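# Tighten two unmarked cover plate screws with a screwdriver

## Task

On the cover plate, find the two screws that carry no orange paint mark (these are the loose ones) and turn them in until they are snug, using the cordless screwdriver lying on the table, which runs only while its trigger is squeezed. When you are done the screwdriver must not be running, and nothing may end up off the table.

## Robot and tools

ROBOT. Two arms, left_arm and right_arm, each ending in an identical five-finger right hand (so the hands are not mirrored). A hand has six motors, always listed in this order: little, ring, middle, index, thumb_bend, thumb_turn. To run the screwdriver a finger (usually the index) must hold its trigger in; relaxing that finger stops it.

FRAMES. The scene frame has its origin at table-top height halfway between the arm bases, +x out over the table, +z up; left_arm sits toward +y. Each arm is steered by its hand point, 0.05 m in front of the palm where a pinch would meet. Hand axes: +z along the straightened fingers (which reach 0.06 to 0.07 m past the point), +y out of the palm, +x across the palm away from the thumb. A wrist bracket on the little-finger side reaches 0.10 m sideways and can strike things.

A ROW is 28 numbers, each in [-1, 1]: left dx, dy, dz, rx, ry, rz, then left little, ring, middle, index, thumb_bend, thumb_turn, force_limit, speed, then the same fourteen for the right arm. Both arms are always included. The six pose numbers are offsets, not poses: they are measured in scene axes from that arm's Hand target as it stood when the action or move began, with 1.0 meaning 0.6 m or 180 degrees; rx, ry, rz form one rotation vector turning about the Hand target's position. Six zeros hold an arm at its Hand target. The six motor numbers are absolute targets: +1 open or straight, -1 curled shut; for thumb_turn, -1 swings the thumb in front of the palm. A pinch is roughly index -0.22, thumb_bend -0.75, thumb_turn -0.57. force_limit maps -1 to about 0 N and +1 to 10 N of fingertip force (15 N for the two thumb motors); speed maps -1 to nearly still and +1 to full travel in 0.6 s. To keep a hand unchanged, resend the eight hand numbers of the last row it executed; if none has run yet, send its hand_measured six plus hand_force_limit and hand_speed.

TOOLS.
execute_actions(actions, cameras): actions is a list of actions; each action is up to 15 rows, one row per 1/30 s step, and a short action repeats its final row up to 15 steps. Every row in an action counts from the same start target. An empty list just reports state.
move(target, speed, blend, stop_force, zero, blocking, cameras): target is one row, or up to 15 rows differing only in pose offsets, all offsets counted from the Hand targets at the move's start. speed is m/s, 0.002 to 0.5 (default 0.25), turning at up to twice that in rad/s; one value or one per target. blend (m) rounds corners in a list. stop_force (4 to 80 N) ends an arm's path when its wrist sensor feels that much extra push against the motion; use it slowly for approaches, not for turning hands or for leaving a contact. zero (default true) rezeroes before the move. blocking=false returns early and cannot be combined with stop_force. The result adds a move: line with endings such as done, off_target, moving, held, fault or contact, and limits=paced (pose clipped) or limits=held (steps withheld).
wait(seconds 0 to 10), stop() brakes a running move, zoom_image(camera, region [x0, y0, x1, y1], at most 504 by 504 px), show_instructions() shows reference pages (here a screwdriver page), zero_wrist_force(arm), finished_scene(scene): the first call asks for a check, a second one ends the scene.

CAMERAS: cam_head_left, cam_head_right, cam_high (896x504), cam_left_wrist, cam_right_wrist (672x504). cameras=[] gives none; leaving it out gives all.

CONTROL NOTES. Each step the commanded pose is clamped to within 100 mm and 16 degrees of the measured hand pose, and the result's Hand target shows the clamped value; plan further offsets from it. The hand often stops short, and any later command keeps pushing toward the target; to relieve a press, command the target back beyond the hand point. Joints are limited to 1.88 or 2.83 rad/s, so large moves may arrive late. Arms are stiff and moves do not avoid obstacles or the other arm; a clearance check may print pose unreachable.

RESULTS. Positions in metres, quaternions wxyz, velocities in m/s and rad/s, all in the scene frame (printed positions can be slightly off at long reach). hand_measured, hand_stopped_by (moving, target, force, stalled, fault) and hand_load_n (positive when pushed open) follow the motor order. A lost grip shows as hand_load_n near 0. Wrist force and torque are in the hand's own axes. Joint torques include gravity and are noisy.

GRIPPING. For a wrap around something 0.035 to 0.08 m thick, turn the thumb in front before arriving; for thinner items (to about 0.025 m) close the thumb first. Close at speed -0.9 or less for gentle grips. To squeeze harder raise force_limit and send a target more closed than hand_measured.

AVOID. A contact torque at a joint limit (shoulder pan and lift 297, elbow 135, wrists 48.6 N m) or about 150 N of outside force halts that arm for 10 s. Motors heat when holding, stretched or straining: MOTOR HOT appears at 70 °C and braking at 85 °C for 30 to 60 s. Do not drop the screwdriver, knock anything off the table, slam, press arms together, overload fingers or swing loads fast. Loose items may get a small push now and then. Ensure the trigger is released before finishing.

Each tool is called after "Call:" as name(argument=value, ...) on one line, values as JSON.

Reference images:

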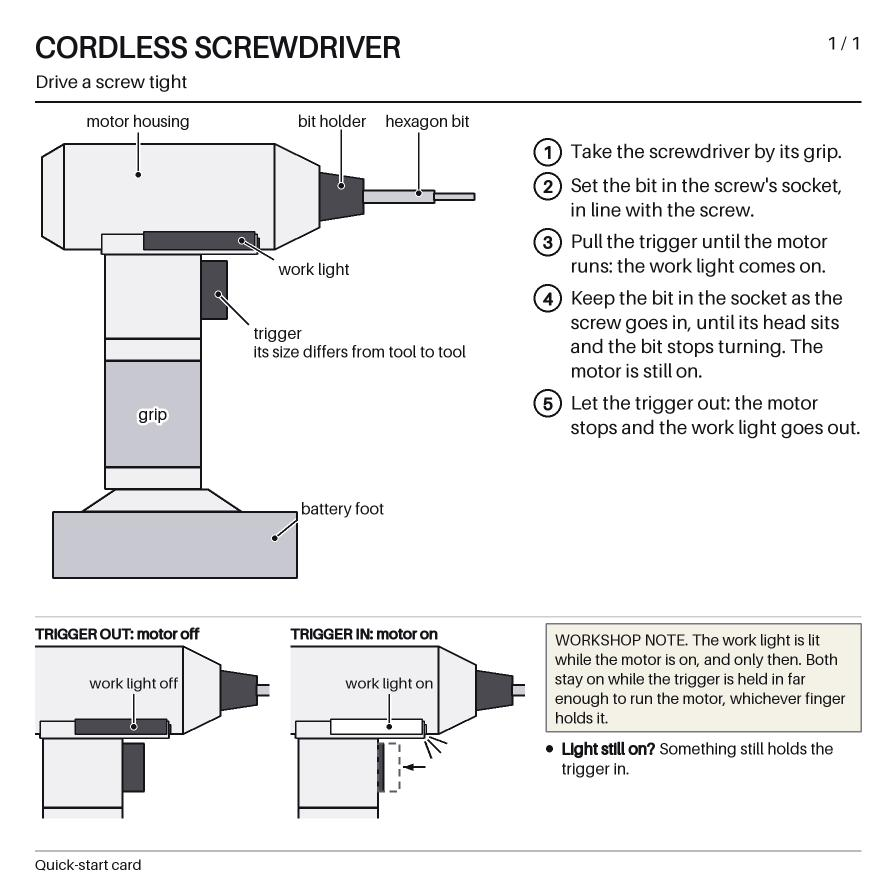

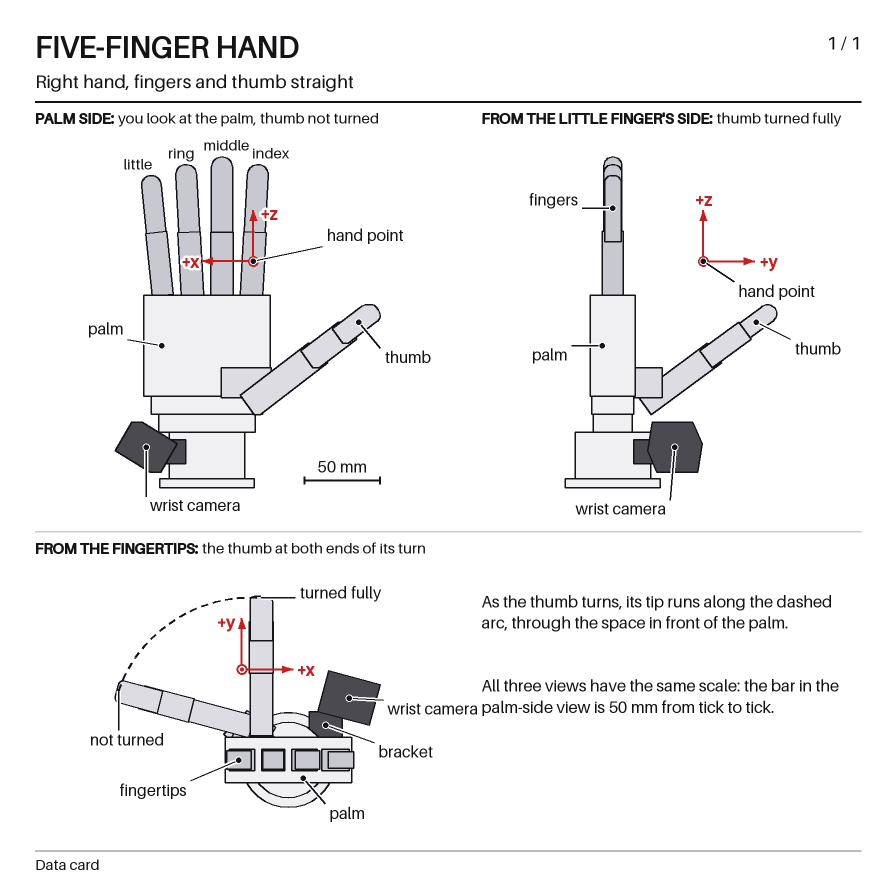

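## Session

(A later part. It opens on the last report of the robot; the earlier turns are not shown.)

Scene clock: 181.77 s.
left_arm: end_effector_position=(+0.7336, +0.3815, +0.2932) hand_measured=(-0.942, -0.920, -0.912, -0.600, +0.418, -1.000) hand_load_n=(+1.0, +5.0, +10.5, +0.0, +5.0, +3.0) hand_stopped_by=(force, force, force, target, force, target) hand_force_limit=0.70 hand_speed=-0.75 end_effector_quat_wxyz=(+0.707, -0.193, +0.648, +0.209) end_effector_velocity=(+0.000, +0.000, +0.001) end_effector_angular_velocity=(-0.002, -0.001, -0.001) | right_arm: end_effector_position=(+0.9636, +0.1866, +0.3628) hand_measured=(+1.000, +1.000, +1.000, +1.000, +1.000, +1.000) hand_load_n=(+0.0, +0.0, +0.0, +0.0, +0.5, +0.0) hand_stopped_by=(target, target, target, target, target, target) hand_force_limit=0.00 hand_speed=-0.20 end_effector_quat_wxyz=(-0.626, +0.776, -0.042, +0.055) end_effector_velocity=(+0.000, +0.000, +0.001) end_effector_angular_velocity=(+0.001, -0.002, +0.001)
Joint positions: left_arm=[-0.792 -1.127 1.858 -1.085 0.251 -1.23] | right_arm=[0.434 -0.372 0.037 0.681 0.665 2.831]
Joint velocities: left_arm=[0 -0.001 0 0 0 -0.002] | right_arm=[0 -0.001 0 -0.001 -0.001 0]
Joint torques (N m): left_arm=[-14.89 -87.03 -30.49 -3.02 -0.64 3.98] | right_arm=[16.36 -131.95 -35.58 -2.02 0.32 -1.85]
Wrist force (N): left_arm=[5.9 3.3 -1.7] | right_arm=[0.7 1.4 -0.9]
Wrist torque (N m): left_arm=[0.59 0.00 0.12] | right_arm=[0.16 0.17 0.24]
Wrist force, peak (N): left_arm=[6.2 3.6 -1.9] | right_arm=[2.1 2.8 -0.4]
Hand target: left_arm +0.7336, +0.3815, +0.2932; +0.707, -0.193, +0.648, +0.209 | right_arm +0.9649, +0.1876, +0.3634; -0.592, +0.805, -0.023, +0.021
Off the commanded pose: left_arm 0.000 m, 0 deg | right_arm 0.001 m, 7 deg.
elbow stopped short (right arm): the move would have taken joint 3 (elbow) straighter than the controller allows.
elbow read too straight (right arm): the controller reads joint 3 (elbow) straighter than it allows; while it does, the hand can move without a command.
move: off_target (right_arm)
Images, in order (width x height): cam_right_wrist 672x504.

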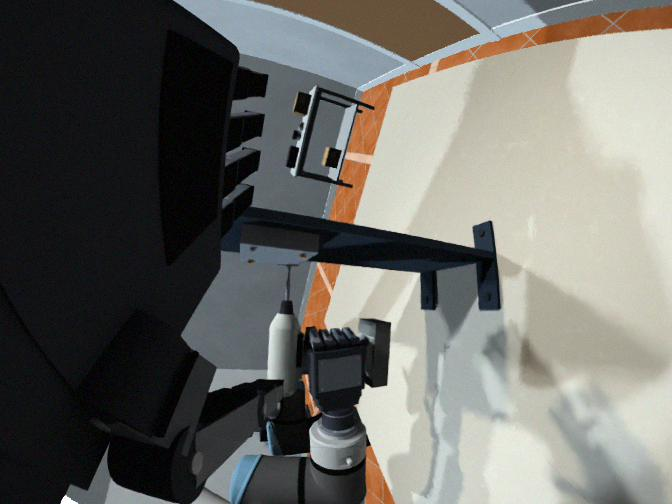

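Call:
move(target=[-0.00068,-0.00365,0,0,0,0,-0.98,-1,-0.98,-0.6,-0.62,-1,0.7,-0.75,-0.19,-0.02,0.167,0,0,-0.1389,1,1,1,1,1,1,0,-0.2], cameras=[], speed=0.2)

Call:
move(target=[0.0069,0.00466,0,0,0,0,-0.98,-1,-0.98,-0.6,-0.62,-1,0.7,-0.75,0,0,0,0,0,0,1,1,1,1,1,1,0,-0.2], cameras=["cam_right_wrist"], speed=0.006, stop_force=5)

Call:
zoom_image(camera="cam_right_wrist", region=[328, 240, 368, 270])

Scene clock: 184.47 s.
left_arm: end_effector_position=(+0.7332, +0.3793, +0.2932) hand_measured=(-0.942, -0.920, -0.912, -0.600, +0.418, -1.000) hand_load_n=(+1.0, +5.0, +10.5, +0.0, +4.5, +3.0) hand_stopped_by=(force, force, force, target, force, target) hand_force_limit=0.70 hand_speed=-0.75 end_effector_quat_wxyz=(+0.707, -0.193, +0.648, +0.209) end_effector_velocity=(+0.000, +0.000, +0.000) end_effector_angular_velocity=(+0.000, +0.000, +0.000) | right_arm: end_effector_position=(+0.8506, +0.1753, +0.4632) hand_measured=(+1.000, +1.000, +1.000, +1.000, +1.000, +1.000) hand_load_n=(+0.0, +0.0, +0.0, -0.5, +0.0, +0.0) hand_stopped_by=(target, target, target, target, target, target) hand_force_limit=0.00 hand_speed=-0.20 end_effector_quat_wxyz=(-0.573, +0.781, -0.197, +0.148) end_effector_velocity=(+0.001, +0.000, +0.001) end_effector_angular_velocity=(+0.000, -0.001, -0.002)
Joint positions: left_arm=[-0.795 -1.126 1.857 -1.088 0.248 -1.226] | right_arm=[0.549 -0.845 0.714 0.468 1.132 2.988]
Joint velocities: left_arm=[0 0 0 0 0 0] | right_arm=[0 0 0 -0.001 0.003 0]
Joint torques (N m): left_arm=[-9.38 -52.17 -46.51 -4.84 -0.4 3.37] | right_arm=[-5.38 -114.14 -43.47 -2.91 2.17 -0.98]
Wrist force (N): left_arm=[5.8 3.3 -1.2] | right_arm=[1.0 1.0 -0.7]
Wrist torque (N m): left_arm=[0.56 0.06 0.10] | right_arm=[0.08 0.08 0.23]
Wrist force, peak (N): left_arm=[6.1 3.6 -1.8] | right_arm=[2.7 3.1 -0.2]
Hand target: left_arm +0.7332, +0.3793, +0.2932; +0.707, -0.193, +0.648, +0.209 | right_arm +0.8506, +0.1753, +0.4633; -0.573, +0.781, -0.197, +0.148
Off the commanded pose: left_arm 0.000 m, 0 deg | right_arm 0.001 m, 0 deg.
move: done
No camera images: "cameras" was empty.

Scene clock: 185.90 s.
left_arm: end_effector_position=(+0.7346, +0.3802, +0.2932) hand_measured=(-0.942, -0.920, -0.912, -0.600, +0.418, -1.000) hand_load_n=(+1.5, +5.0, +10.5, -0.5, +5.0, +3.0) hand_stopped_by=(force, force, force, target, force, target) hand_force_limit=0.70 hand_speed=-0.75 end_effector_quat_wxyz=(+0.707, -0.193, +0.648, +0.209) end_effector_velocity=(+0.000, +0.000, +0.000) end_effector_angular_velocity=(+0.001, +0.000, -0.001) | right_arm: end_effector_position=(+0.8506, +0.1753, +0.4633) hand_measured=(+1.000, +1.000, +1.000, +1.000, +1.000, +1.000) hand_load_n=(+0.0, +0.0, +0.0, +0.0, +0.0, -0.5) hand_stopped_by=(target, target, target, target, target, target) hand_force_limit=0.00 hand_speed=-0.20 end_effector_quat_wxyz=(-0.573, +0.781, -0.197, +0.148) end_effector_velocity=(+0.000, +0.000, -0.002) end_effector_angular_velocity=(-0.002, +0.003, +0.000)
Joint positions: left_arm=[-0.792 -1.125 1.855 -1.084 0.25 -1.229] | right_arm=[0.549 -0.845 0.714 0.468 1.132 2.988]
Joint velocities: left_arm=[0 0 0 0 0.001 0.001] | right_arm=[0 0.002 0 0.001 0 0]
Joint torques (N m): left_arm=[-13.59 -86.45 -24.84 -5.06 -0.75 3.72] | right_arm=[-15.26 -113.69 -39.44 -2.84 1.64 0.29]
Wrist force (N): left_arm=[5.9 3.2 -2.0] | right_arm=[0.9 1.0 -0.5]
Wrist torque (N m): left_arm=[0.60 0.01 0.12] | right_arm=[0.06 0.10 0.22]
Wrist force, peak (N): left_arm=[6.7 3.2 -8.3] | right_arm=[1.0 1.5 -1.0]
Hand target: left_arm +0.7346, +0.3802, +0.2932; +0.707, -0.193, +0.648, +0.209 | right_arm +0.8506, +0.1753, +0.4633; -0.573, +0.781, -0.197, +0.148
Off the commanded pose: left_arm 0.003 m, 0 deg | right_arm 0.000 m, 0 deg.
move: contact (left_arm)
Images, in order (width x height): cam_right_wrist 672x504.

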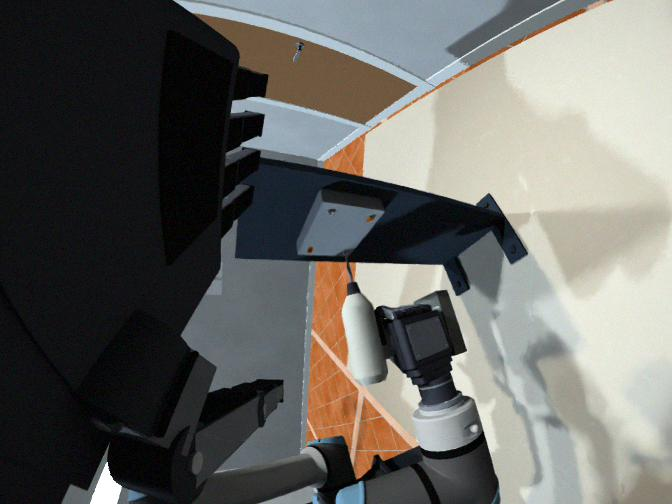

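Scaled by 12.600 from the camera's 672x504 image, which has a finer 960x720 frame.

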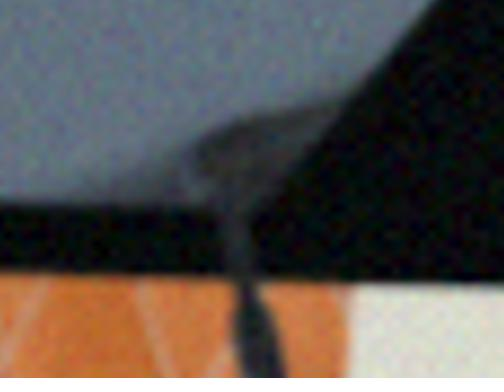

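Call:
move(target=[0.0002,0.00013,0,0,0,0,-0.98,-1,-0.98,-0.98,-0.62,-1,0.7,-0.75,0,0,0,0,0,0,1,1,1,1,1,1,0,-0.2], cameras=[])

Call:
move(target=[0.0055,0.0037,0,0,0,0,-0.98,-1,-0.98,-0.98,-0.62,-1,0.7,-0.75,0,0,0,0,0,0,1,1,1,1,1,1,0,-0.2], cameras=["cam_right_wrist"], speed=0.006, stop_force=6)

Call:
zoom_image(camera="cam_right_wrist", region=[328, 240, 368, 270])

Scene clock: 187.17 s.
left_arm: end_effector_position=(+0.7347, +0.3803, +0.2932) hand_measured=(-0.942, -0.920, -0.912, -0.874, +0.418, -1.000) hand_load_n=(+0.5, +3.5, +9.0, +8.5, +6.5, +3.5) hand_stopped_by=(force, force, force, force, force, target) hand_force_limit=0.70 hand_speed=-0.75 end_effector_quat_wxyz=(+0.707, -0.193, +0.648, +0.209) end_effector_velocity=(+0.000, +0.000, +0.000) end_effector_angular_velocity=(-0.002, -0.002, +0.000) | right_arm: end_effector_position=(+0.8506, +0.1753, +0.4633) hand_measured=(+1.000, +1.000, +1.000, +1.000, +1.000, +1.000) hand_load_n=(+0.0, +0.0, +0.0, +0.0, +0.0, +0.0) hand_stopped_by=(target, target, target, target, target, target) hand_force_limit=0.00 hand_speed=-0.20 end_effector_quat_wxyz=(-0.573, +0.781, -0.197, +0.148) end_effector_velocity=(+0.000, +0.000, -0.002) end_effector_angular_velocity=(-0.001, +0.001, +0.000)
Joint positions: left_arm=[-0.792 -1.125 1.855 -1.084 0.251 -1.229] | right_arm=[0.549 -0.845 0.714 0.468 1.132 2.988]
Joint velocities: left_arm=[0 0 0 -0.001 0 -0.001] | right_arm=[0 0.002 0 0 0 0]
Joint torques (N m): left_arm=[12.42 -55.63 -50.09 0.25 3.47 -3.11] | right_arm=[-13.65 -114.24 -37.19 -2.28 1.54 0.46]
Wrist force (N): left_arm=[6.3 2.8 -5.2] | right_arm=[0.8 1.6 -0.5]
Wrist torque (N m): left_arm=[0.72 -0.06 0.14] | right_arm=[0.15 0.11 0.23]
Wrist force, peak (N): left_arm=[6.3 2.6 -5.7] | right_arm=[1.2 1.4 -0.8]
Hand target: left_arm +0.7347, +0.3803, +0.2932; +0.707, -0.193, +0.648, +0.209 | right_arm +0.8506, +0.1753, +0.4633; -0.573, +0.781, -0.197, +0.148
Off the commanded pose: left_arm 0.000 m, 0 deg | right_arm 0.000 m, 0 deg.
move: done
No camera images: "cameras" was empty.

Scene clock: 188.37 s.
left_arm: end_effector_position=(+0.7350, +0.3805, +0.2932) hand_measured=(-0.942, -0.920, -0.912, -0.874, +0.418, -1.000) hand_load_n=(+0.0, +3.5, +8.5, +8.0, +8.0, +2.5) hand_stopped_by=(force, force, force, force, force, target) hand_force_limit=0.70 hand_speed=-0.75 end_effector_quat_wxyz=(+0.707, -0.193, +0.648, +0.209) end_effector_velocity=(+0.000, -0.001, +0.001) end_effector_angular_velocity=(+0.000, -0.001, -0.001) | right_arm: end_effector_position=(+0.8506, +0.1753, +0.4633) hand_measured=(+1.000, +1.000, +1.000, +1.000, +1.000, +1.000) hand_load_n=(+0.0, -0.5, +0.0, +0.0, +0.0, +0.0) hand_stopped_by=(target, target, target, target, target, target) hand_force_limit=0.00 hand_speed=-0.20 end_effector_quat_wxyz=(-0.573, +0.781, -0.197, +0.148) end_effector_velocity=(+0.001, +0.000, +0.000) end_effector_angular_velocity=(+0.001, -0.002, -0.001)
Joint positions: left_arm=[-0.792 -1.124 1.854 -1.083 0.251 -1.23] | right_arm=[0.549 -0.845 0.714 0.468 1.132 2.988]
Joint velocities: left_arm=[-0.001 -0.001 0 0 0 0.001] | right_arm=[0 0 0 -0.002 0 0]
Joint torques (N m): left_arm=[-12.3 -87.41 -26.81 -5.57 -0.46 4.54] | right_arm=[-12.81 -114.44 -37.49 -2.06 1.45 0.24]
Wrist force (N): left_arm=[6.4 3.2 -3.2] | right_arm=[0.8 1.5 -0.7]
Wrist torque (N m): left_arm=[0.67 -0.03 0.15] | right_arm=[0.16 0.12 0.23]
Wrist force, peak (N): left_arm=[7.0 2.4 -12.0] | right_arm=[0.9 1.8 -0.7]
Hand target: left_arm +0.7350, +0.3805, +0.2932; +0.707, -0.193, +0.648, +0.209 | right_arm +0.8506, +0.1753, +0.4633; -0.573, +0.781, -0.197, +0.148
Off the commanded pose: left_arm 0.004 m, 0 deg | right_arm 0.000 m, 0 deg.
move: contact (left_arm)
Images, in order (width x height): cam_right_wrist 672x504.

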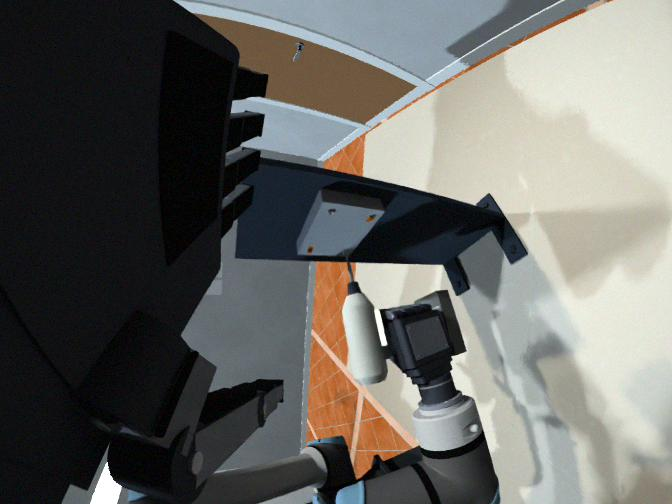

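Scaled by 12.600 from the camera's 672x504 image, which has a finer 960x720 frame.

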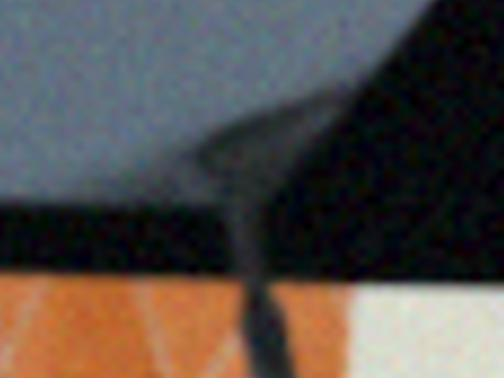

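Call:
move(target=[0,0,0.002,0,0,0,-0.98,-1,-0.98,-0.98,-0.62,-1,0.7,-0.75,0,0,0,0,0,0,1,1,1,1,1,1,0,-0.2], cameras=[], speed=0.01)

Call:
move(target=[0.0055,0.0037,0,0,0,0,-0.98,-1,-0.98,-0.98,-0.62,-1,0.7,-0.75,0,0,0,0,0,0,1,1,1,1,1,1,0,-0.2], cameras=["cam_right_wrist"], speed=0.006, stop_force=6)

Call:
zoom_image(camera="cam_right_wrist", region=[328, 240, 368, 270])

Scene clock: 189.27 s.
left_arm: end_effector_position=(+0.7350, +0.3805, +0.2944) hand_measured=(-0.942, -0.920, -0.912, -0.874, +0.418, -1.000) hand_load_n=(+0.5, +3.5, +8.0, +8.0, +8.0, +2.0) hand_stopped_by=(force, force, force, force, force, target) hand_force_limit=0.70 hand_speed=-0.75 end_effector_quat_wxyz=(+0.707, -0.193, +0.648, +0.209) end_effector_velocity=(+0.000, -0.001, +0.000) end_effector_angular_velocity=(+0.000, +0.000, -0.001) | right_arm: end_effector_position=(+0.8506, +0.1753, +0.4633) hand_measured=(+1.000, +1.000, +1.000, +1.000, +1.000, +1.000) hand_load_n=(+0.0, +0.0, +0.0, +0.0, +0.0, +0.0) hand_stopped_by=(target, target, target, target, target, target) hand_force_limit=0.00 hand_speed=-0.20 end_effector_quat_wxyz=(-0.573, +0.781, -0.197, +0.148) end_effector_velocity=(-0.001, +0.000, +0.001) end_effector_angular_velocity=(+0.000, +0.000, +0.000)
Joint positions: left_arm=[-0.792 -1.126 1.854 -1.081 0.251 -1.23] | right_arm=[0.549 -0.845 0.714 0.468 1.132 2.988]
Joint velocities: left_arm=[-0.001 0 0 -0.001 0 0.001] | right_arm=[0 -0.001 0 0.001 0 0]
Joint torques (N m): left_arm=[-10.03 -81.46 -48.57 0.25 -0.5 2.81] | right_arm=[-14.06 -113.81 -37.94 -1.89 1.19 0.29]
Wrist force (N): left_arm=[6.2 2.7 -4.4] | right_arm=[0.8 1.0 -0.5]
Wrist torque (N m): left_arm=[0.66 -0.01 0.12] | right_arm=[0.06 0.11 0.22]
Wrist force, peak (N): left_arm=[6.2 3.3 -4.4] | right_arm=[0.9 1.6 -0.9]
Hand target: left_arm +0.7350, +0.3805, +0.2944; +0.707, -0.193, +0.648, +0.209 | right_arm +0.8506, +0.1753, +0.4633; -0.573, +0.781, -0.197, +0.148
Off the commanded pose: left_arm 0.000 m, 0 deg | right_arm 0.000 m, 0 deg.
move: done
No camera images: "cameras" was empty.

Scene clock: 190.40 s.
left_arm: end_effector_position=(+0.7351, +0.3805, +0.2945) hand_measured=(-0.942, -0.920, -0.912, -0.874, +0.418, -1.000) hand_load_n=(+0.5, +3.5, +8.0, +8.0, +8.0, +2.0) hand_stopped_by=(force, force, force, force, force, target) hand_force_limit=0.70 hand_speed=-0.75 end_effector_quat_wxyz=(+0.707, -0.193, +0.648, +0.209) end_effector_velocity=(+0.000, +0.000, +0.000) end_effector_angular_velocity=(+0.001, +0.000, +0.000) | right_arm: end_effector_position=(+0.8506, +0.1753, +0.4633) hand_measured=(+1.000, +1.000, +1.000, +1.000, +1.000, +1.000) hand_load_n=(+0.0, +0.0, +0.0, +0.0, +0.0, +0.0) hand_stopped_by=(target, target, target, target, target, target) hand_force_limit=0.00 hand_speed=-0.20 end_effector_quat_wxyz=(-0.573, +0.781, -0.197, +0.148) end_effector_velocity=(+0.000, +0.000, +0.000) end_effector_angular_velocity=(+0.000, +0.000, +0.000)
Joint positions: left_arm=[-0.792 -1.126 1.854 -1.08 0.251 -1.23] | right_arm=[0.549 -0.845 0.714 0.468 1.132 2.988]
Joint velocities: left_arm=[-0.001 0 0 0 0 0.001] | right_arm=[0 0 0 0 0 0]
Joint torques (N m): left_arm=[-11.67 -87.25 -25.83 -5.21 -1 4.26] | right_arm=[-13.53 -113.1 -38.22 -1.69 1.08 0.44]
Wrist force (N): left_arm=[6.3 3.2 -4.4] | right_arm=[0.7 1.0 -0.4]
Wrist torque (N m): left_arm=[0.73 -0.04 0.15] | right_arm=[0.06 0.12 0.21]
Wrist force, peak (N): left_arm=[6.8 2.3 -12.1] | right_arm=[1.0 1.7 -0.5]
Hand target: left_arm +0.7351, +0.3805, +0.2945; +0.707, -0.193, +0.648, +0.209 | right_arm +0.8506, +0.1753, +0.4633; -0.573, +0.781, -0.197, +0.148
Off the commanded pose: left_arm 0.004 m, 0 deg | right_arm 0.000 m, 0 deg.
move: contact (left_arm)
Images, in order (width x height): cam_right_wrist 672x504.

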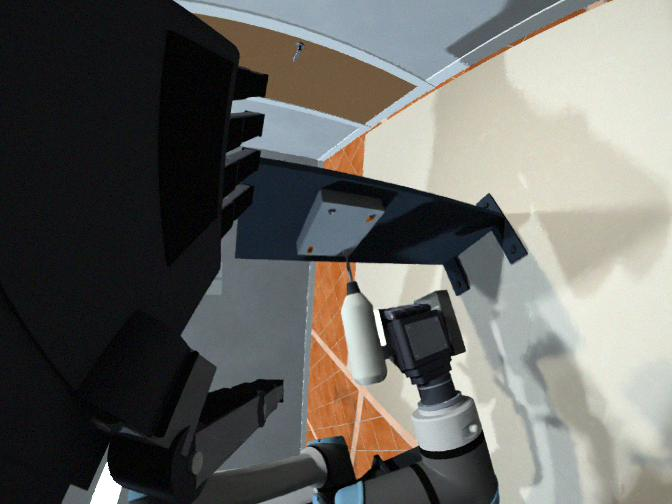

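Scaled by 12.600 from the camera's 672x504 image, which has a finer 960x720 frame.

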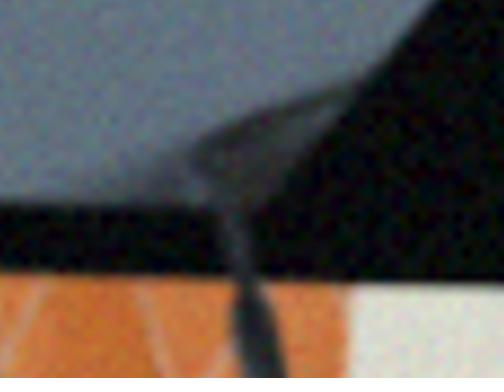

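Call:
move(target=[0.00093,-0.00138,0,0,0,0,-0.98,-1,-0.98,-0.98,-0.62,-1,0.7,-0.75,0,0,0,0,0,0,1,1,1,1,1,1,0,-0.2], cameras=[], speed=0.01)

Call:
move(target=[0.0055,0.0037,0,0,0,0,-0.98,-1,-0.98,-0.98,-0.62,-1,0.7,-0.75,0,0,0,0,0,0,1,1,1,1,1,1,0,-0.2], cameras=[], speed=0.006, stop_force=6)

Call:
move(target=[0.00093,-0.00138,0,0,0,0,-0.98,-1,-0.98,-0.98,-0.62,-1,0.7,-0.75,0,0,0,0,0,0,1,1,1,1,1,1,0,-0.2], cameras=[], speed=0.01)

Call:
move(target=[0.0055,0.0037,0,0,0,0,-0.98,-1,-0.98,-0.98,-0.62,-1,0.7,-0.75,0,0,0,0,0,0,1,1,1,1,1,1,0,-0.2], cameras=["cam_right_wrist"], speed=0.006, stop_force=6)

Call:
zoom_image(camera="cam_right_wrist", region=[328, 240, 368, 270])

Scene clock: 191.57 s.
left_arm: end_effector_position=(+0.7357, +0.3797, +0.2945) hand_measured=(-0.942, -0.920, -0.912, -0.874, +0.418, -1.000) hand_load_n=(+0.0, +3.5, +8.5, +8.0, +7.5, +4.0) hand_stopped_by=(force, force, force, force, force, target) hand_force_limit=0.70 hand_speed=-0.75 end_effector_quat_wxyz=(+0.707, -0.193, +0.648, +0.209) end_effector_velocity=(+0.000, +0.000, +0.000) end_effector_angular_velocity=(+0.000, +0.000, +0.000) | right_arm: end_effector_position=(+0.8506, +0.1753, +0.4633) hand_measured=(+1.000, +1.000, +1.000, +1.000, +1.000, +1.000) hand_load_n=(+0.0, +0.0, +0.0, +0.0, +0.0, +0.0) hand_stopped_by=(target, target, target, target, target, target) hand_force_limit=0.00 hand_speed=-0.20 end_effector_quat_wxyz=(-0.573, +0.781, -0.197, +0.148) end_effector_velocity=(+0.000, +0.000, +0.000) end_effector_angular_velocity=(+0.000, -0.001, +0.000)
Joint positions: left_arm=[-0.792 -1.125 1.852 -1.08 0.251 -1.23] | right_arm=[0.549 -0.845 0.714 0.468 1.132 2.988]
Joint velocities: left_arm=[0 0 0 0 0 -0.001] | right_arm=[0 0.001 0 -0.001 0 0]
Joint torques (N m): left_arm=[-10.54 -51.39 -47.67 0.85 -0.09 3.78] | right_arm=[-13 -113.43 -38.84 -1.31 0.86 0.5]
Wrist force (N): left_arm=[6.1 2.8 -1.4] | right_arm=[0.7 0.9 -0.4]
Wrist torque (N m): left_arm=[0.50 0.03 0.11] | right_arm=[0.05 0.12 0.21]
Wrist force, peak (N): left_arm=[6.6 2.5 -5.3] | right_arm=[0.9 1.7 -0.7]
Hand target: left_arm +0.7357, +0.3797, +0.2945; +0.707, -0.193, +0.648, +0.209 | right_arm +0.8506, +0.1753, +0.4633; -0.573, +0.781, -0.197, +0.148
Off the commanded pose: left_arm 0.000 m, 0 deg | right_arm 0.000 m, 0 deg.
move: done
No camera images: "cameras" was empty.

Scene clock: 192.83 s.
left_arm: end_effector_position=(+0.7390, +0.3820, +0.2945) hand_measured=(-0.942, -0.920, -0.912, -0.874, +0.418, -1.000) hand_load_n=(+0.0, +3.5, +8.5, +7.5, +7.5, +4.5) hand_stopped_by=(force, force, force, force, force, target) hand_force_limit=0.70 hand_speed=-0.75 end_effector_quat_wxyz=(+0.707, -0.193, +0.648, +0.209) end_effector_velocity=(+0.000, +0.001, +0.000) end_effector_angular_velocity=(+0.000, +0.000, +0.001) | right_arm: end_effector_position=(+0.8506, +0.1753, +0.4633) hand_measured=(+1.000, +1.000, +1.000, +1.000, +1.000, +1.000) hand_load_n=(+0.0, +0.0, +0.0, +0.0, +0.0, +0.0) hand_stopped_by=(target, target, target, target, target, target) hand_force_limit=0.00 hand_speed=-0.20 end_effector_quat_wxyz=(-0.573, +0.781, -0.197, +0.148) end_effector_velocity=(+0.000, +0.000, +0.002) end_effector_angular_velocity=(+0.001, -0.001, +0.000)
Joint positions: left_arm=[-0.786 -1.121 1.846 -1.071 0.256 -1.237] | right_arm=[0.549 -0.845 0.714 0.468 1.132 2.988]
Joint velocities: left_arm=[0.001 -0.001 0 0 -0.001 0.001] | right_arm=[0 -0.002 0 0 0 0]
Joint torques (N m): left_arm=[-12.12 -65.96 -37.3 -4.07 0.21 0.21] | right_arm=[-11.63 -112.74 -39.22 -0.93 0.66 0.41]
Wrist force (N): left_arm=[6.1 2.4 -1.6] | right_arm=[0.4 0.9 -0.6]
Wrist torque (N m): left_arm=[0.66 0.10 0.16] | right_arm=[0.06 0.18 0.18]
Wrist force, peak (N): left_arm=[6.5 3.0 -1.9] | right_arm=[1.2 1.0 -1.0]
Hand target: left_arm +0.7390, +0.3819, +0.2945; +0.707, -0.193, +0.648, +0.209 | right_arm +0.8506, +0.1753, +0.4633; -0.573, +0.781, -0.197, +0.148
Off the commanded pose: left_arm 0.000 m, 0 deg | right_arm 0.000 m, 0 deg.
move: done
No camera images: "cameras" was empty.

Scene clock: 193.53 s.
left_arm: end_effector_position=(+0.7396, +0.3811, +0.2945) hand_measured=(-0.942, -0.920, -0.912, -0.874, +0.418, -1.000) hand_load_n=(+0.0, +3.0, +8.5, +7.5, +7.5, +4.5) hand_stopped_by=(force, force, force, force, force, target) hand_force_limit=0.70 hand_speed=-0.75 end_effector_quat_wxyz=(+0.707, -0.193, +0.648, +0.209) end_effector_velocity=(+0.000, +0.001, -0.001) end_effector_angular_velocity=(-0.001, +0.000, +0.002) | right_arm: end_effector_position=(+0.8506, +0.1753, +0.4633) hand_measured=(+1.000, +1.000, +1.000, +1.000, +1.000, +1.000) hand_load_n=(+0.0, +0.0, +0.0, +0.0, +0.0, -0.5) hand_stopped_by=(target, target, target, target, target, target) hand_force_limit=0.00 hand_speed=-0.20 end_effector_quat_wxyz=(-0.573, +0.781, -0.197, +0.148) end_effector_velocity=(+0.000, +0.000, +0.001) end_effector_angular_velocity=(+0.001, -0.001, +0.000)
Joint positions: left_arm=[-0.787 -1.12 1.844 -1.071 0.256 -1.236] | right_arm=[0.549 -0.845 0.714 0.468 1.132 2.988]
Joint velocities: left_arm=[0.001 0 0 0.001 -0.001 -0.001] | right_arm=[0 -0.001 0 0 0 0]
Joint torques (N m): left_arm=[-14.24 -54.79 -47.63 0.9 -0.66 4.52] | right_arm=[-11.97 -112.23 -38.87 -0.83 0.47 0.28]
Wrist force (N): left_arm=[5.9 3.4 -1.5] | right_arm=[0.9 1.3 -0.5]
Wrist torque (N m): left_arm=[0.58 0.05 0.13] | right_arm=[0.11 0.09 0.22]
Wrist force, peak (N): left_arm=[6.3 3.3 -1.5] | right_arm=[1.2 1.4 -1.1]
Hand target: left_arm +0.7395, +0.3811, +0.2945; +0.707, -0.193, +0.648, +0.209 | right_arm +0.8506, +0.1753, +0.4633; -0.573, +0.781, -0.197, +0.148
Off the commanded pose: left_arm 0.000 m, 0 deg | right_arm 0.000 m, 0 deg.
move: done
No camera images: "cameras" was empty.

Scene clock: 195.10 s.
left_arm: end_effector_position=(+0.7416, +0.3824, +0.2945) hand_measured=(-0.942, -0.920, -0.912, -0.874, +0.418, -1.000) hand_load_n=(+0.0, +3.0, +8.0, +7.5, +8.0, +3.5) hand_stopped_by=(force, force, force, force, force, target) hand_force_limit=0.70 hand_speed=-0.75 end_effector_quat_wxyz=(+0.707, -0.193, +0.648, +0.209) end_effector_velocity=(+0.000, +0.000, +0.000) end_effector_angular_velocity=(+0.000, +0.000, +0.000) | right_arm: end_effector_position=(+0.8506, +0.1753, +0.4633) hand_measured=(+1.000, +1.000, +1.000, +1.000, +1.000, +1.000) hand_load_n=(+0.0, +0.0, +0.0, +0.0, +0.0, +0.0) hand_stopped_by=(target, target, target, target, target, target) hand_force_limit=0.00 hand_speed=-0.20 end_effector_quat_wxyz=(-0.573, +0.781, -0.197, +0.148) end_effector_velocity=(+0.000, +0.000, +0.000) end_effector_angular_velocity=(+0.000, -0.001, +0.000)
Joint positions: left_arm=[-0.784 -1.119 1.841 -1.065 0.259 -1.241] | right_arm=[0.549 -0.845 0.714 0.468 1.132 2.988]
Joint velocities: left_arm=[0 0 0 0 0 0.001] | right_arm=[0 0 0 0 0 0]
Joint torques (N m): left_arm=[-14.08 -86.53 -24.93 -4.89 -1.34 3.89] | right_arm=[-12.33 -112.55 -40.01 -0.53 0.34 0.3]
Wrist force (N): left_arm=[6.5 3.1 -3.3] | right_arm=[1.3 1.5 -0.6]
Wrist torque (N m): left_arm=[0.65 0.05 0.15] | right_arm=[0.15 0.04 0.26]
Wrist force, peak (N): left_arm=[10.4 2.3 -15.5] | right_arm=[1.2 1.4 -0.9]
Hand target: left_arm +0.7416, +0.3824, +0.2945; +0.707, -0.193, +0.648, +0.209 | right_arm +0.8506, +0.1753, +0.4633; -0.573, +0.781, -0.197, +0.148
Off the commanded pose: left_arm 0.002 m, 0 deg | right_arm 0.000 m, 0 deg.
move: contact (left_arm)
Images, in order (width x height): cam_right_wrist 672x504.

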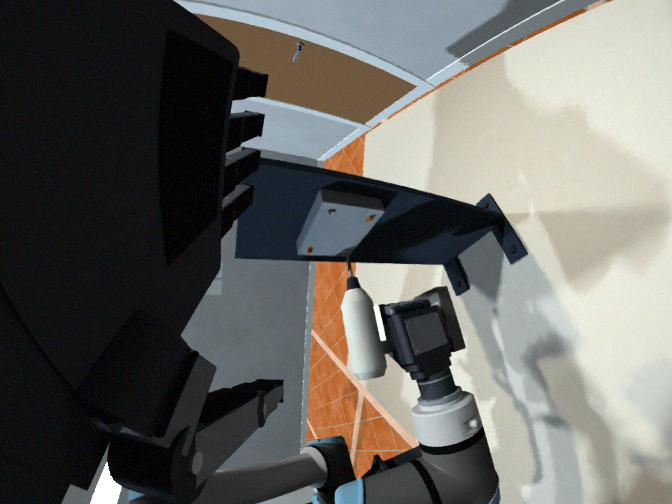

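Scaled by 12.600 from the camera's 672x504 image, which has a finer 960x720 frame.

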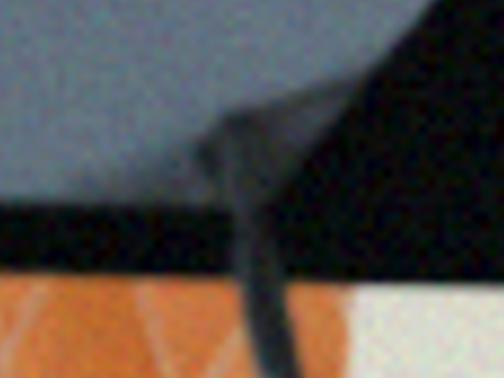

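Call:
move(target=[[-0.01175,-0.0079,0,0,0,0,-0.98,-1,-0.98,-0.98,-0.62,-1,0.7,-0.75,0,0,0,0,0,0,1,1,1,1,1,1,0,-0.2],[-0.01707,0,0,0,0,0,-0.98,-1,-0.98,-0.98,-0.62,-1,0.7,-0.75,0,0,0,0,0,0,1,1,1,1,1,1,0,-0.2]], cameras=["cam_right_wrist"], speed=0.05)

Call:
zoom_image(camera="cam_right_wrist", region=[328, 240, 368, 270])

Call:
move(target=[0.0097,0.0065,0,0,0,0,-0.98,-1,-0.98,-0.98,-0.62,-1,0.7,-0.75,0,0,0,0,0,0,1,1,1,1,1,1,0,-0.2], cameras=["cam_right_wrist"], speed=0.006, stop_force=6)

Call:
zoom_image(camera="cam_right_wrist", region=[328, 240, 368, 270])

Scene clock: 196.43 s.
left_arm: end_effector_position=(+0.7312, +0.3826, +0.2945) hand_measured=(-0.942, -0.920, -0.912, -0.874, +0.418, -1.000) hand_load_n=(+0.0, +3.0, +8.0, +7.0, +8.0, +3.5) hand_stopped_by=(force, force, force, force, force, target) hand_force_limit=0.70 hand_speed=-0.75 end_effector_quat_wxyz=(+0.707, -0.193, +0.648, +0.209) end_effector_velocity=(+0.002, -0.001, +0.001) end_effector_angular_velocity=(-0.001, -0.002, +0.000) | right_arm: end_effector_position=(+0.8506, +0.1753, +0.4633) hand_measured=(+1.000, +1.000, +1.000, +1.000, +1.000, +1.000) hand_load_n=(+0.0, +0.0, -0.5, +0.0, +0.0, +0.0) hand_stopped_by=(target, target, target, target, target, target) hand_force_limit=0.00 hand_speed=-0.20 end_effector_quat_wxyz=(-0.573, +0.781, -0.197, +0.148) end_effector_velocity=(+0.000, +0.000, +0.001) end_effector_angular_velocity=(+0.001, -0.001, +0.000)
Joint positions: left_arm=[-0.793 -1.132 1.863 -1.087 0.25 -1.228] | right_arm=[0.549 -0.845 0.714 0.468 1.132 2.988]
Joint velocities: left_arm=[0.001 0.002 -0.004 0 0 0.001] | right_arm=[0 -0.001 0 -0.001 0 0]
Joint torques (N m): left_arm=[-6.16 -49.61 -51.38 -5.35 2.37 -1.02] | right_arm=[-11.34 -112.67 -40.12 -0.43 0.02 0.37]
Wrist force (N): left_arm=[6.1 3.2 -1.3] | right_arm=[0.9 1.2 -0.5]
Wrist torque (N m): left_arm=[0.55 0.02 0.12] | right_arm=[0.09 0.10 0.23]
Wrist force, peak (N): left_arm=[6.8 3.1 -3.0] | right_arm=[1.3 1.5 -0.6]
Hand target: left_arm +0.7314, +0.3824, +0.2945; +0.707, -0.193, +0.648, +0.209 | right_arm +0.8506, +0.1753, +0.4633; -0.573, +0.781, -0.197, +0.148
Off the commanded pose: left_arm 0.000 m, 0 deg | right_arm 0.000 m, 0 deg.
move: done
Images, in order (width x height): cam_right_wrist 672x504.

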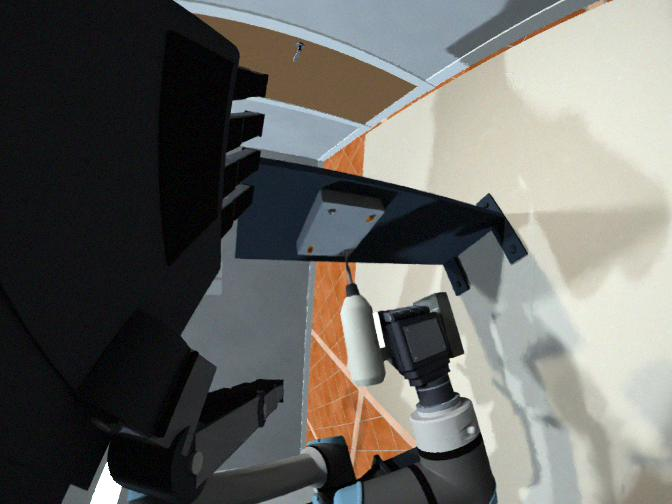

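Scaled by 12.600 from the camera's 672x504 image, which has a finer 960x720 frame.

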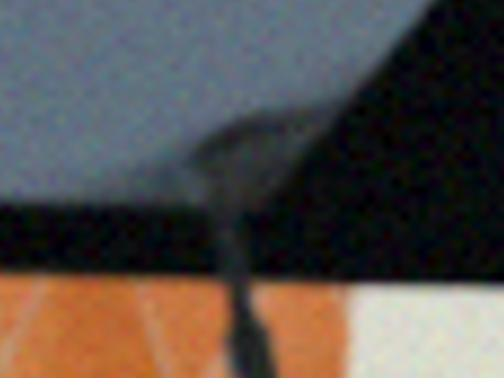

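Scene clock: 198.27 s.
left_arm: end_effector_position=(+0.7347, +0.3847, +0.2945) hand_measured=(-0.942, -0.920, -0.912, -0.874, +0.418, -1.000) hand_load_n=(+0.0, +3.5, +8.5, +7.5, +7.5, +3.0) hand_stopped_by=(force, force, force, force, force, target) hand_force_limit=0.70 hand_speed=-0.75 end_effector_quat_wxyz=(+0.707, -0.193, +0.648, +0.209) end_effector_velocity=(+0.000, +0.000, +0.000) end_effector_angular_velocity=(-0.001, -0.001, +0.000) | right_arm: end_effector_position=(+0.8506, +0.1753, +0.4633) hand_measured=(+1.000, +1.000, +1.000, +1.000, +1.000, +1.000) hand_load_n=(+0.0, +0.0, -0.5, -0.5, +0.0, -0.5) hand_stopped_by=(target, target, target, target, target, target) hand_force_limit=0.00 hand_speed=-0.20 end_effector_quat_wxyz=(-0.573, +0.781, -0.197, +0.148) end_effector_velocity=(+0.000, +0.000, +0.000) end_effector_angular_velocity=(+0.000, +0.000, +0.000)
Joint positions: left_arm=[-0.788 -1.128 1.857 -1.077 0.255 -1.235] | right_arm=[0.549 -0.845 0.714 0.468 1.132 2.988]
Joint velocities: left_arm=[0 0 0 0 0 -0.003] | right_arm=[0 0 0 -0.001 0 0]
Joint torques (N m): left_arm=[-15.93 -86.12 -24.43 -4.98 -0.98 4.44] | right_arm=[-10.76 -112.85 -40.42 0.29 -0.04 0.33]
Wrist force (N): left_arm=[5.5 3.7 -1.8] | right_arm=[0.6 1.4 -0.4]
Wrist torque (N m): left_arm=[0.58 0.02 0.10] | right_arm=[0.13 0.13 0.22]
Wrist force, peak (N): left_arm=[6.7 4.6 -8.8] | right_arm=[1.3 1.2 -1.1]
Hand target: left_arm +0.7347, +0.3847, +0.2945; +0.707, -0.193, +0.648, +0.209 | right_arm +0.8506, +0.1753, +0.4633; -0.573, +0.781, -0.197, +0.148
Off the commanded pose: left_arm 0.003 m, 0 deg | right_arm 0.000 m, 0 deg.
move: contact (left_arm)
Images, in order (width x height): cam_right_wrist 672x504.

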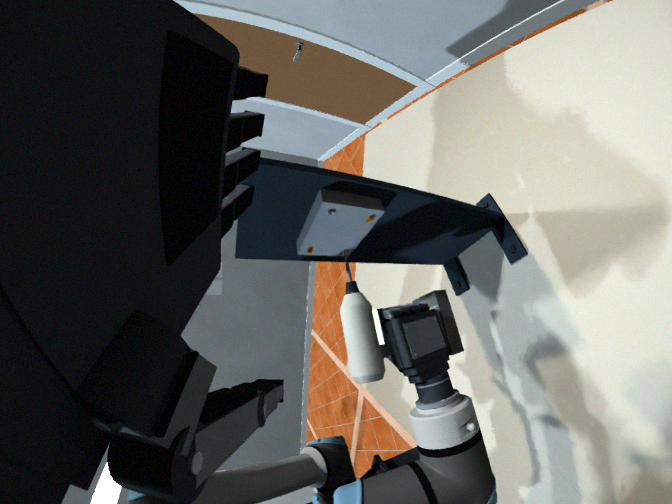

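Scaled by 12.600 from the camera's 672x504 image, which has a finer 960x720 frame.

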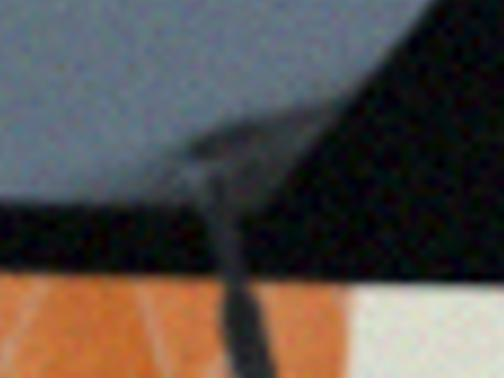

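Call:
move(target=[0.0055,0.0037,0,0,0,0,-0.98,-1,-0.98,-0.98,-0.62,-1,0.7,-0.75,0,0,0,0,0,0,1,1,1,1,1,1,0,-0.2], cameras=["cam_right_wrist"], speed=0.005, stop_force=7)

Call:
zoom_image(camera="cam_right_wrist", region=[310, 240, 410, 340])

Call:
zoom_image(camera="cam_right_wrist", region=[328, 240, 368, 270])

Scene clock: 200.80 s.
left_arm: end_effector_position=(+0.7349, +0.3850, +0.2945) hand_measured=(-0.942, -0.920, -0.912, -0.874, +0.418, -1.000) hand_load_n=(+0.0, +3.5, +8.5, +7.5, +7.5, +3.0) hand_stopped_by=(force, force, force, force, force, target) hand_force_limit=0.70 hand_speed=-0.75 end_effector_quat_wxyz=(+0.707, -0.193, +0.648, +0.209) end_effector_velocity=(+0.000, +0.000, +0.000) end_effector_angular_velocity=(+0.000, +0.000, +0.000) | right_arm: end_effector_position=(+0.8506, +0.1753, +0.4633) hand_measured=(+1.000, +1.000, +1.000, +1.000, +1.000, +1.000) hand_load_n=(+0.0, +0.0, +0.0, +0.0, +0.0, +0.0) hand_stopped_by=(target, target, target, target, target, target) hand_force_limit=0.00 hand_speed=-0.20 end_effector_quat_wxyz=(-0.573, +0.781, -0.197, +0.148) end_effector_velocity=(+0.000, +0.000, -0.001) end_effector_angular_velocity=(-0.001, +0.001, +0.000)
Joint positions: left_arm=[-0.787 -1.128 1.857 -1.076 0.255 -1.236] | right_arm=[0.549 -0.845 0.714 0.468 1.132 2.988]
Joint velocities: left_arm=[0 0 0 0.001 0 0] | right_arm=[0 0.001 0 0.001 0 0]
Joint torques (N m): left_arm=[-14.61 -86.65 -25.52 -5.51 -1 4.31] | right_arm=[-9.7 -112.62 -41.68 0.78 -0.06 0.31]
Wrist force (N): left_arm=[5.7 3.0 -1.1] | right_arm=[1.1 1.2 -0.6]
Wrist torque (N m): left_arm=[0.49 0.07 0.10] | right_arm=[0.10 0.07 0.23]
Wrist force, peak (N): left_arm=[8.0 3.3 -11.4] | right_arm=[1.1 1.6 -0.8]
Hand target: left_arm +0.7349, +0.3850, +0.2945; +0.707, -0.193, +0.648, +0.209 | right_arm +0.8506, +0.1753, +0.4633; -0.573, +0.781, -0.197, +0.148
Off the commanded pose: left_arm 0.004 m, 0 deg | right_arm 0.000 m, 0 deg.
move: contact (left_arm)
Images, in order (width x height): cam_right_wrist 672x504.

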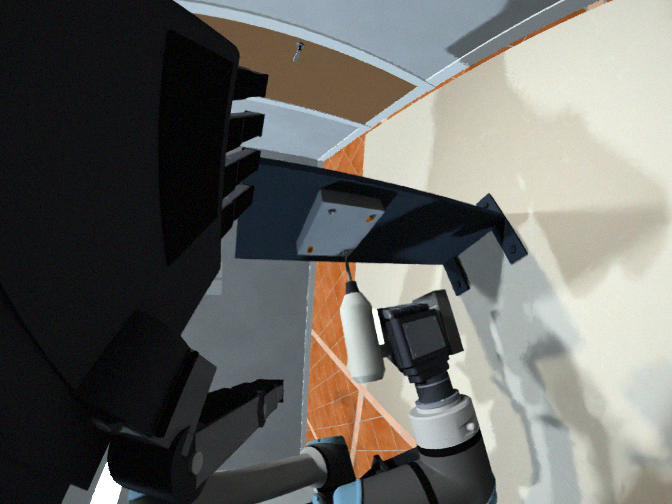

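Scaled by 5.040 from the camera's 672x504 image, which has a finer 960x720 frame.

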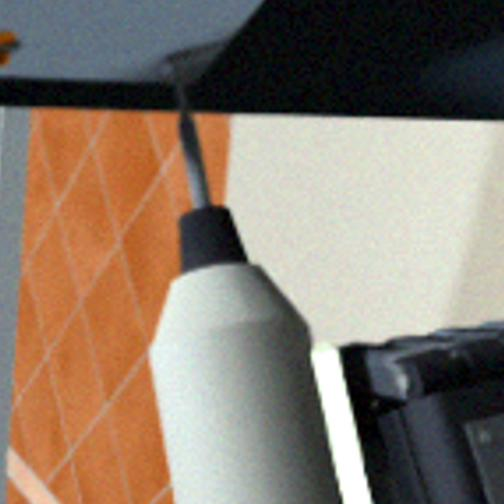

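Scaled by 12.600 from the camera's 672x504 image, which has a finer 960x720 frame.

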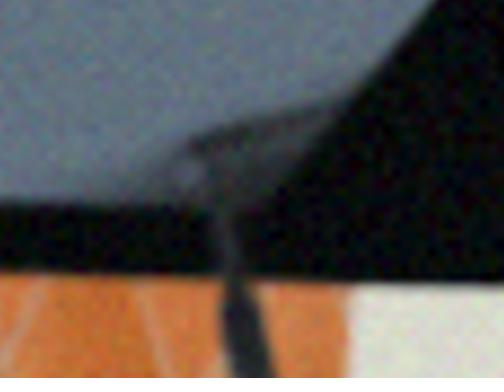

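Call:
move(target=[0.0055,0.0037,0,0,0,0,-0.98,-1,-0.98,-0.98,-0.62,-1,0.7,-0.75,0,0,0,0,0,0,1,1,1,1,1,1,0,-0.2], cameras=[], speed=0.005, stop_force=7)

Call:
move(target=[0.0055,0.0037,0,0,0,0,-0.98,-1,-0.98,-0.98,-0.62,-1,0.7,-0.75,0,0,0,0,0,0,1,1,1,1,1,1,0,-0.2], cameras=["cam_right_wrist"], speed=0.005, stop_force=9)

Call:
zoom_image(camera="cam_right_wrist", region=[328, 240, 368, 270])

Scene clock: 202.23 s.
left_arm: end_effector_position=(+0.7353, +0.3853, +0.2946) hand_measured=(-0.942, -0.920, -0.912, -0.874, +0.418, -1.000) hand_load_n=(+0.5, +3.5, +8.5, +7.5, +8.0, +2.0) hand_stopped_by=(force, force, force, force, force, target) hand_force_limit=0.70 hand_speed=-0.75 end_effector_quat_wxyz=(+0.706, -0.193, +0.648, +0.209) end_effector_velocity=(+0.000, -0.001, +0.000) end_effector_angular_velocity=(+0.001, +0.001, -0.001) | right_arm: end_effector_position=(+0.8506, +0.1753, +0.4633) hand_measured=(+1.000, +1.000, +1.000, +1.000, +1.000, +1.000) hand_load_n=(+0.0, +0.0, +0.0, -0.5, +0.0, +0.0) hand_stopped_by=(target, target, target, target, target, target) hand_force_limit=0.00 hand_speed=-0.20 end_effector_quat_wxyz=(-0.573, +0.781, -0.197, +0.148) end_effector_velocity=(+0.000, +0.000, +0.000) end_effector_angular_velocity=(-0.001, +0.000, +0.000)
Joint positions: left_arm=[-0.787 -1.128 1.857 -1.075 0.256 -1.236] | right_arm=[0.549 -0.845 0.714 0.468 1.132 2.988]
Joint velocities: left_arm=[-0.001 0 0 0 0 0.001] | right_arm=[0 0 0 0.001 0 0]
Joint torques (N m): left_arm=[-4.54 -86.02 -28.07 -5.47 -0.29 4.28] | right_arm=[-9.61 -111.83 -41.41 1.08 -0.06 0.3]
Wrist force (N): left_arm=[6.7 3.4 -9.0] | right_arm=[1.0 1.1 -0.6]
Wrist torque (N m): left_arm=[0.71 -0.09 0.09] | right_arm=[0.09 0.08 0.23]
Wrist force, peak (N): left_arm=[9.8 3.9 -17.5] | right_arm=[1.4 1.3 -0.6]
Hand target: left_arm +0.7353, +0.3854, +0.2946; +0.706, -0.193, +0.648, +0.209 | right_arm +0.8506, +0.1753, +0.4633; -0.573, +0.781, -0.197, +0.148
Off the commanded pose: left_arm 0.003 m, 0 deg | right_arm 0.000 m, 0 deg.
move: contact (left_arm)
No camera images: "cameras" was empty.

Scene clock: 203.27 s.
left_arm: end_effector_position=(+0.7354, +0.3855, +0.2945) hand_measured=(-0.942, -0.920, -0.912, -0.874, +0.418, -1.000) hand_load_n=(+0.0, +3.5, +8.0, +7.5, +8.0, +1.5) hand_stopped_by=(force, force, force, force, force, target) hand_force_limit=0.70 hand_speed=-0.75 end_effector_quat_wxyz=(+0.706, -0.193, +0.648, +0.209) end_effector_velocity=(+0.000, +0.002, +0.001) end_effector_angular_velocity=(+0.000, +0.000, +0.002) | right_arm: end_effector_position=(+0.8506, +0.1753, +0.4633) hand_measured=(+1.000, +1.000, +1.000, +1.000, +1.000, +1.000) hand_load_n=(+0.0, +0.0, +0.0, +0.0, +0.0, +0.0) hand_stopped_by=(target, target, target, target, target, target) hand_force_limit=0.00 hand_speed=-0.20 end_effector_quat_wxyz=(-0.573, +0.781, -0.197, +0.148) end_effector_velocity=(+0.000, +0.000, +0.000) end_effector_angular_velocity=(+0.000, -0.001, +0.000)
Joint positions: left_arm=[-0.786 -1.128 1.857 -1.075 0.256 -1.236] | right_arm=[0.549 -0.845 0.714 0.468 1.132 2.988]
Joint velocities: left_arm=[0.002 -0.001 0 0 0 0.001] | right_arm=[0 0 0 -0.001 0 0]
Joint torques (N m): left_arm=[7.71 -85.05 -29.51 -5.15 -0.03 4.62] | right_arm=[-9.01 -111.94 -42.23 1.34 -0.08 0.3]
Wrist force (N): left_arm=[8.0 3.2 -11.9] | right_arm=[1.3 1.1 -0.4]
Wrist torque (N m): left_arm=[0.82 0.01 0.12] | right_arm=[0.09 0.03 0.26]
Wrist force, peak (N): left_arm=[9.9 4.6 -15.8] | right_arm=[1.3 1.4 -0.8]
Hand target: left_arm +0.7354, +0.3855, +0.2946; +0.706, -0.193, +0.648, +0.209 | right_arm +0.8506, +0.1753, +0.4633; -0.573, +0.781, -0.197, +0.148
Off the commanded pose: left_arm 0.004 m, 0 deg | right_arm 0.000 m, 0 deg.
move: contact (left_arm)
Images, in order (width x height): cam_right_wrist 672x504.

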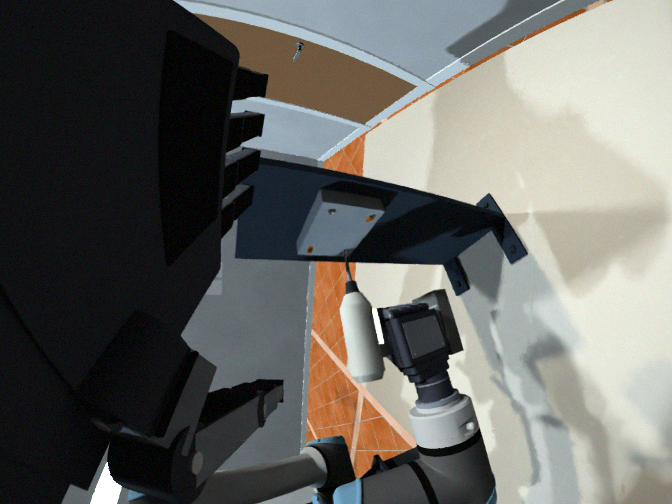

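Scaled by 12.600 from the camera's 672x504 image, which has a finer 960x720 frame.

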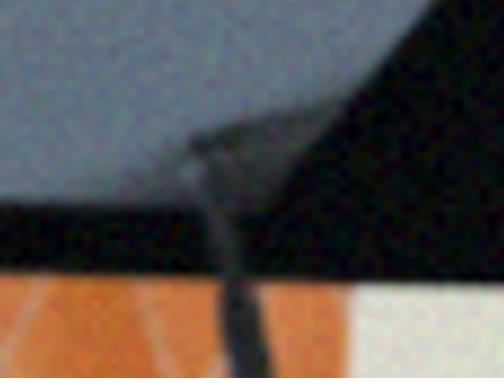

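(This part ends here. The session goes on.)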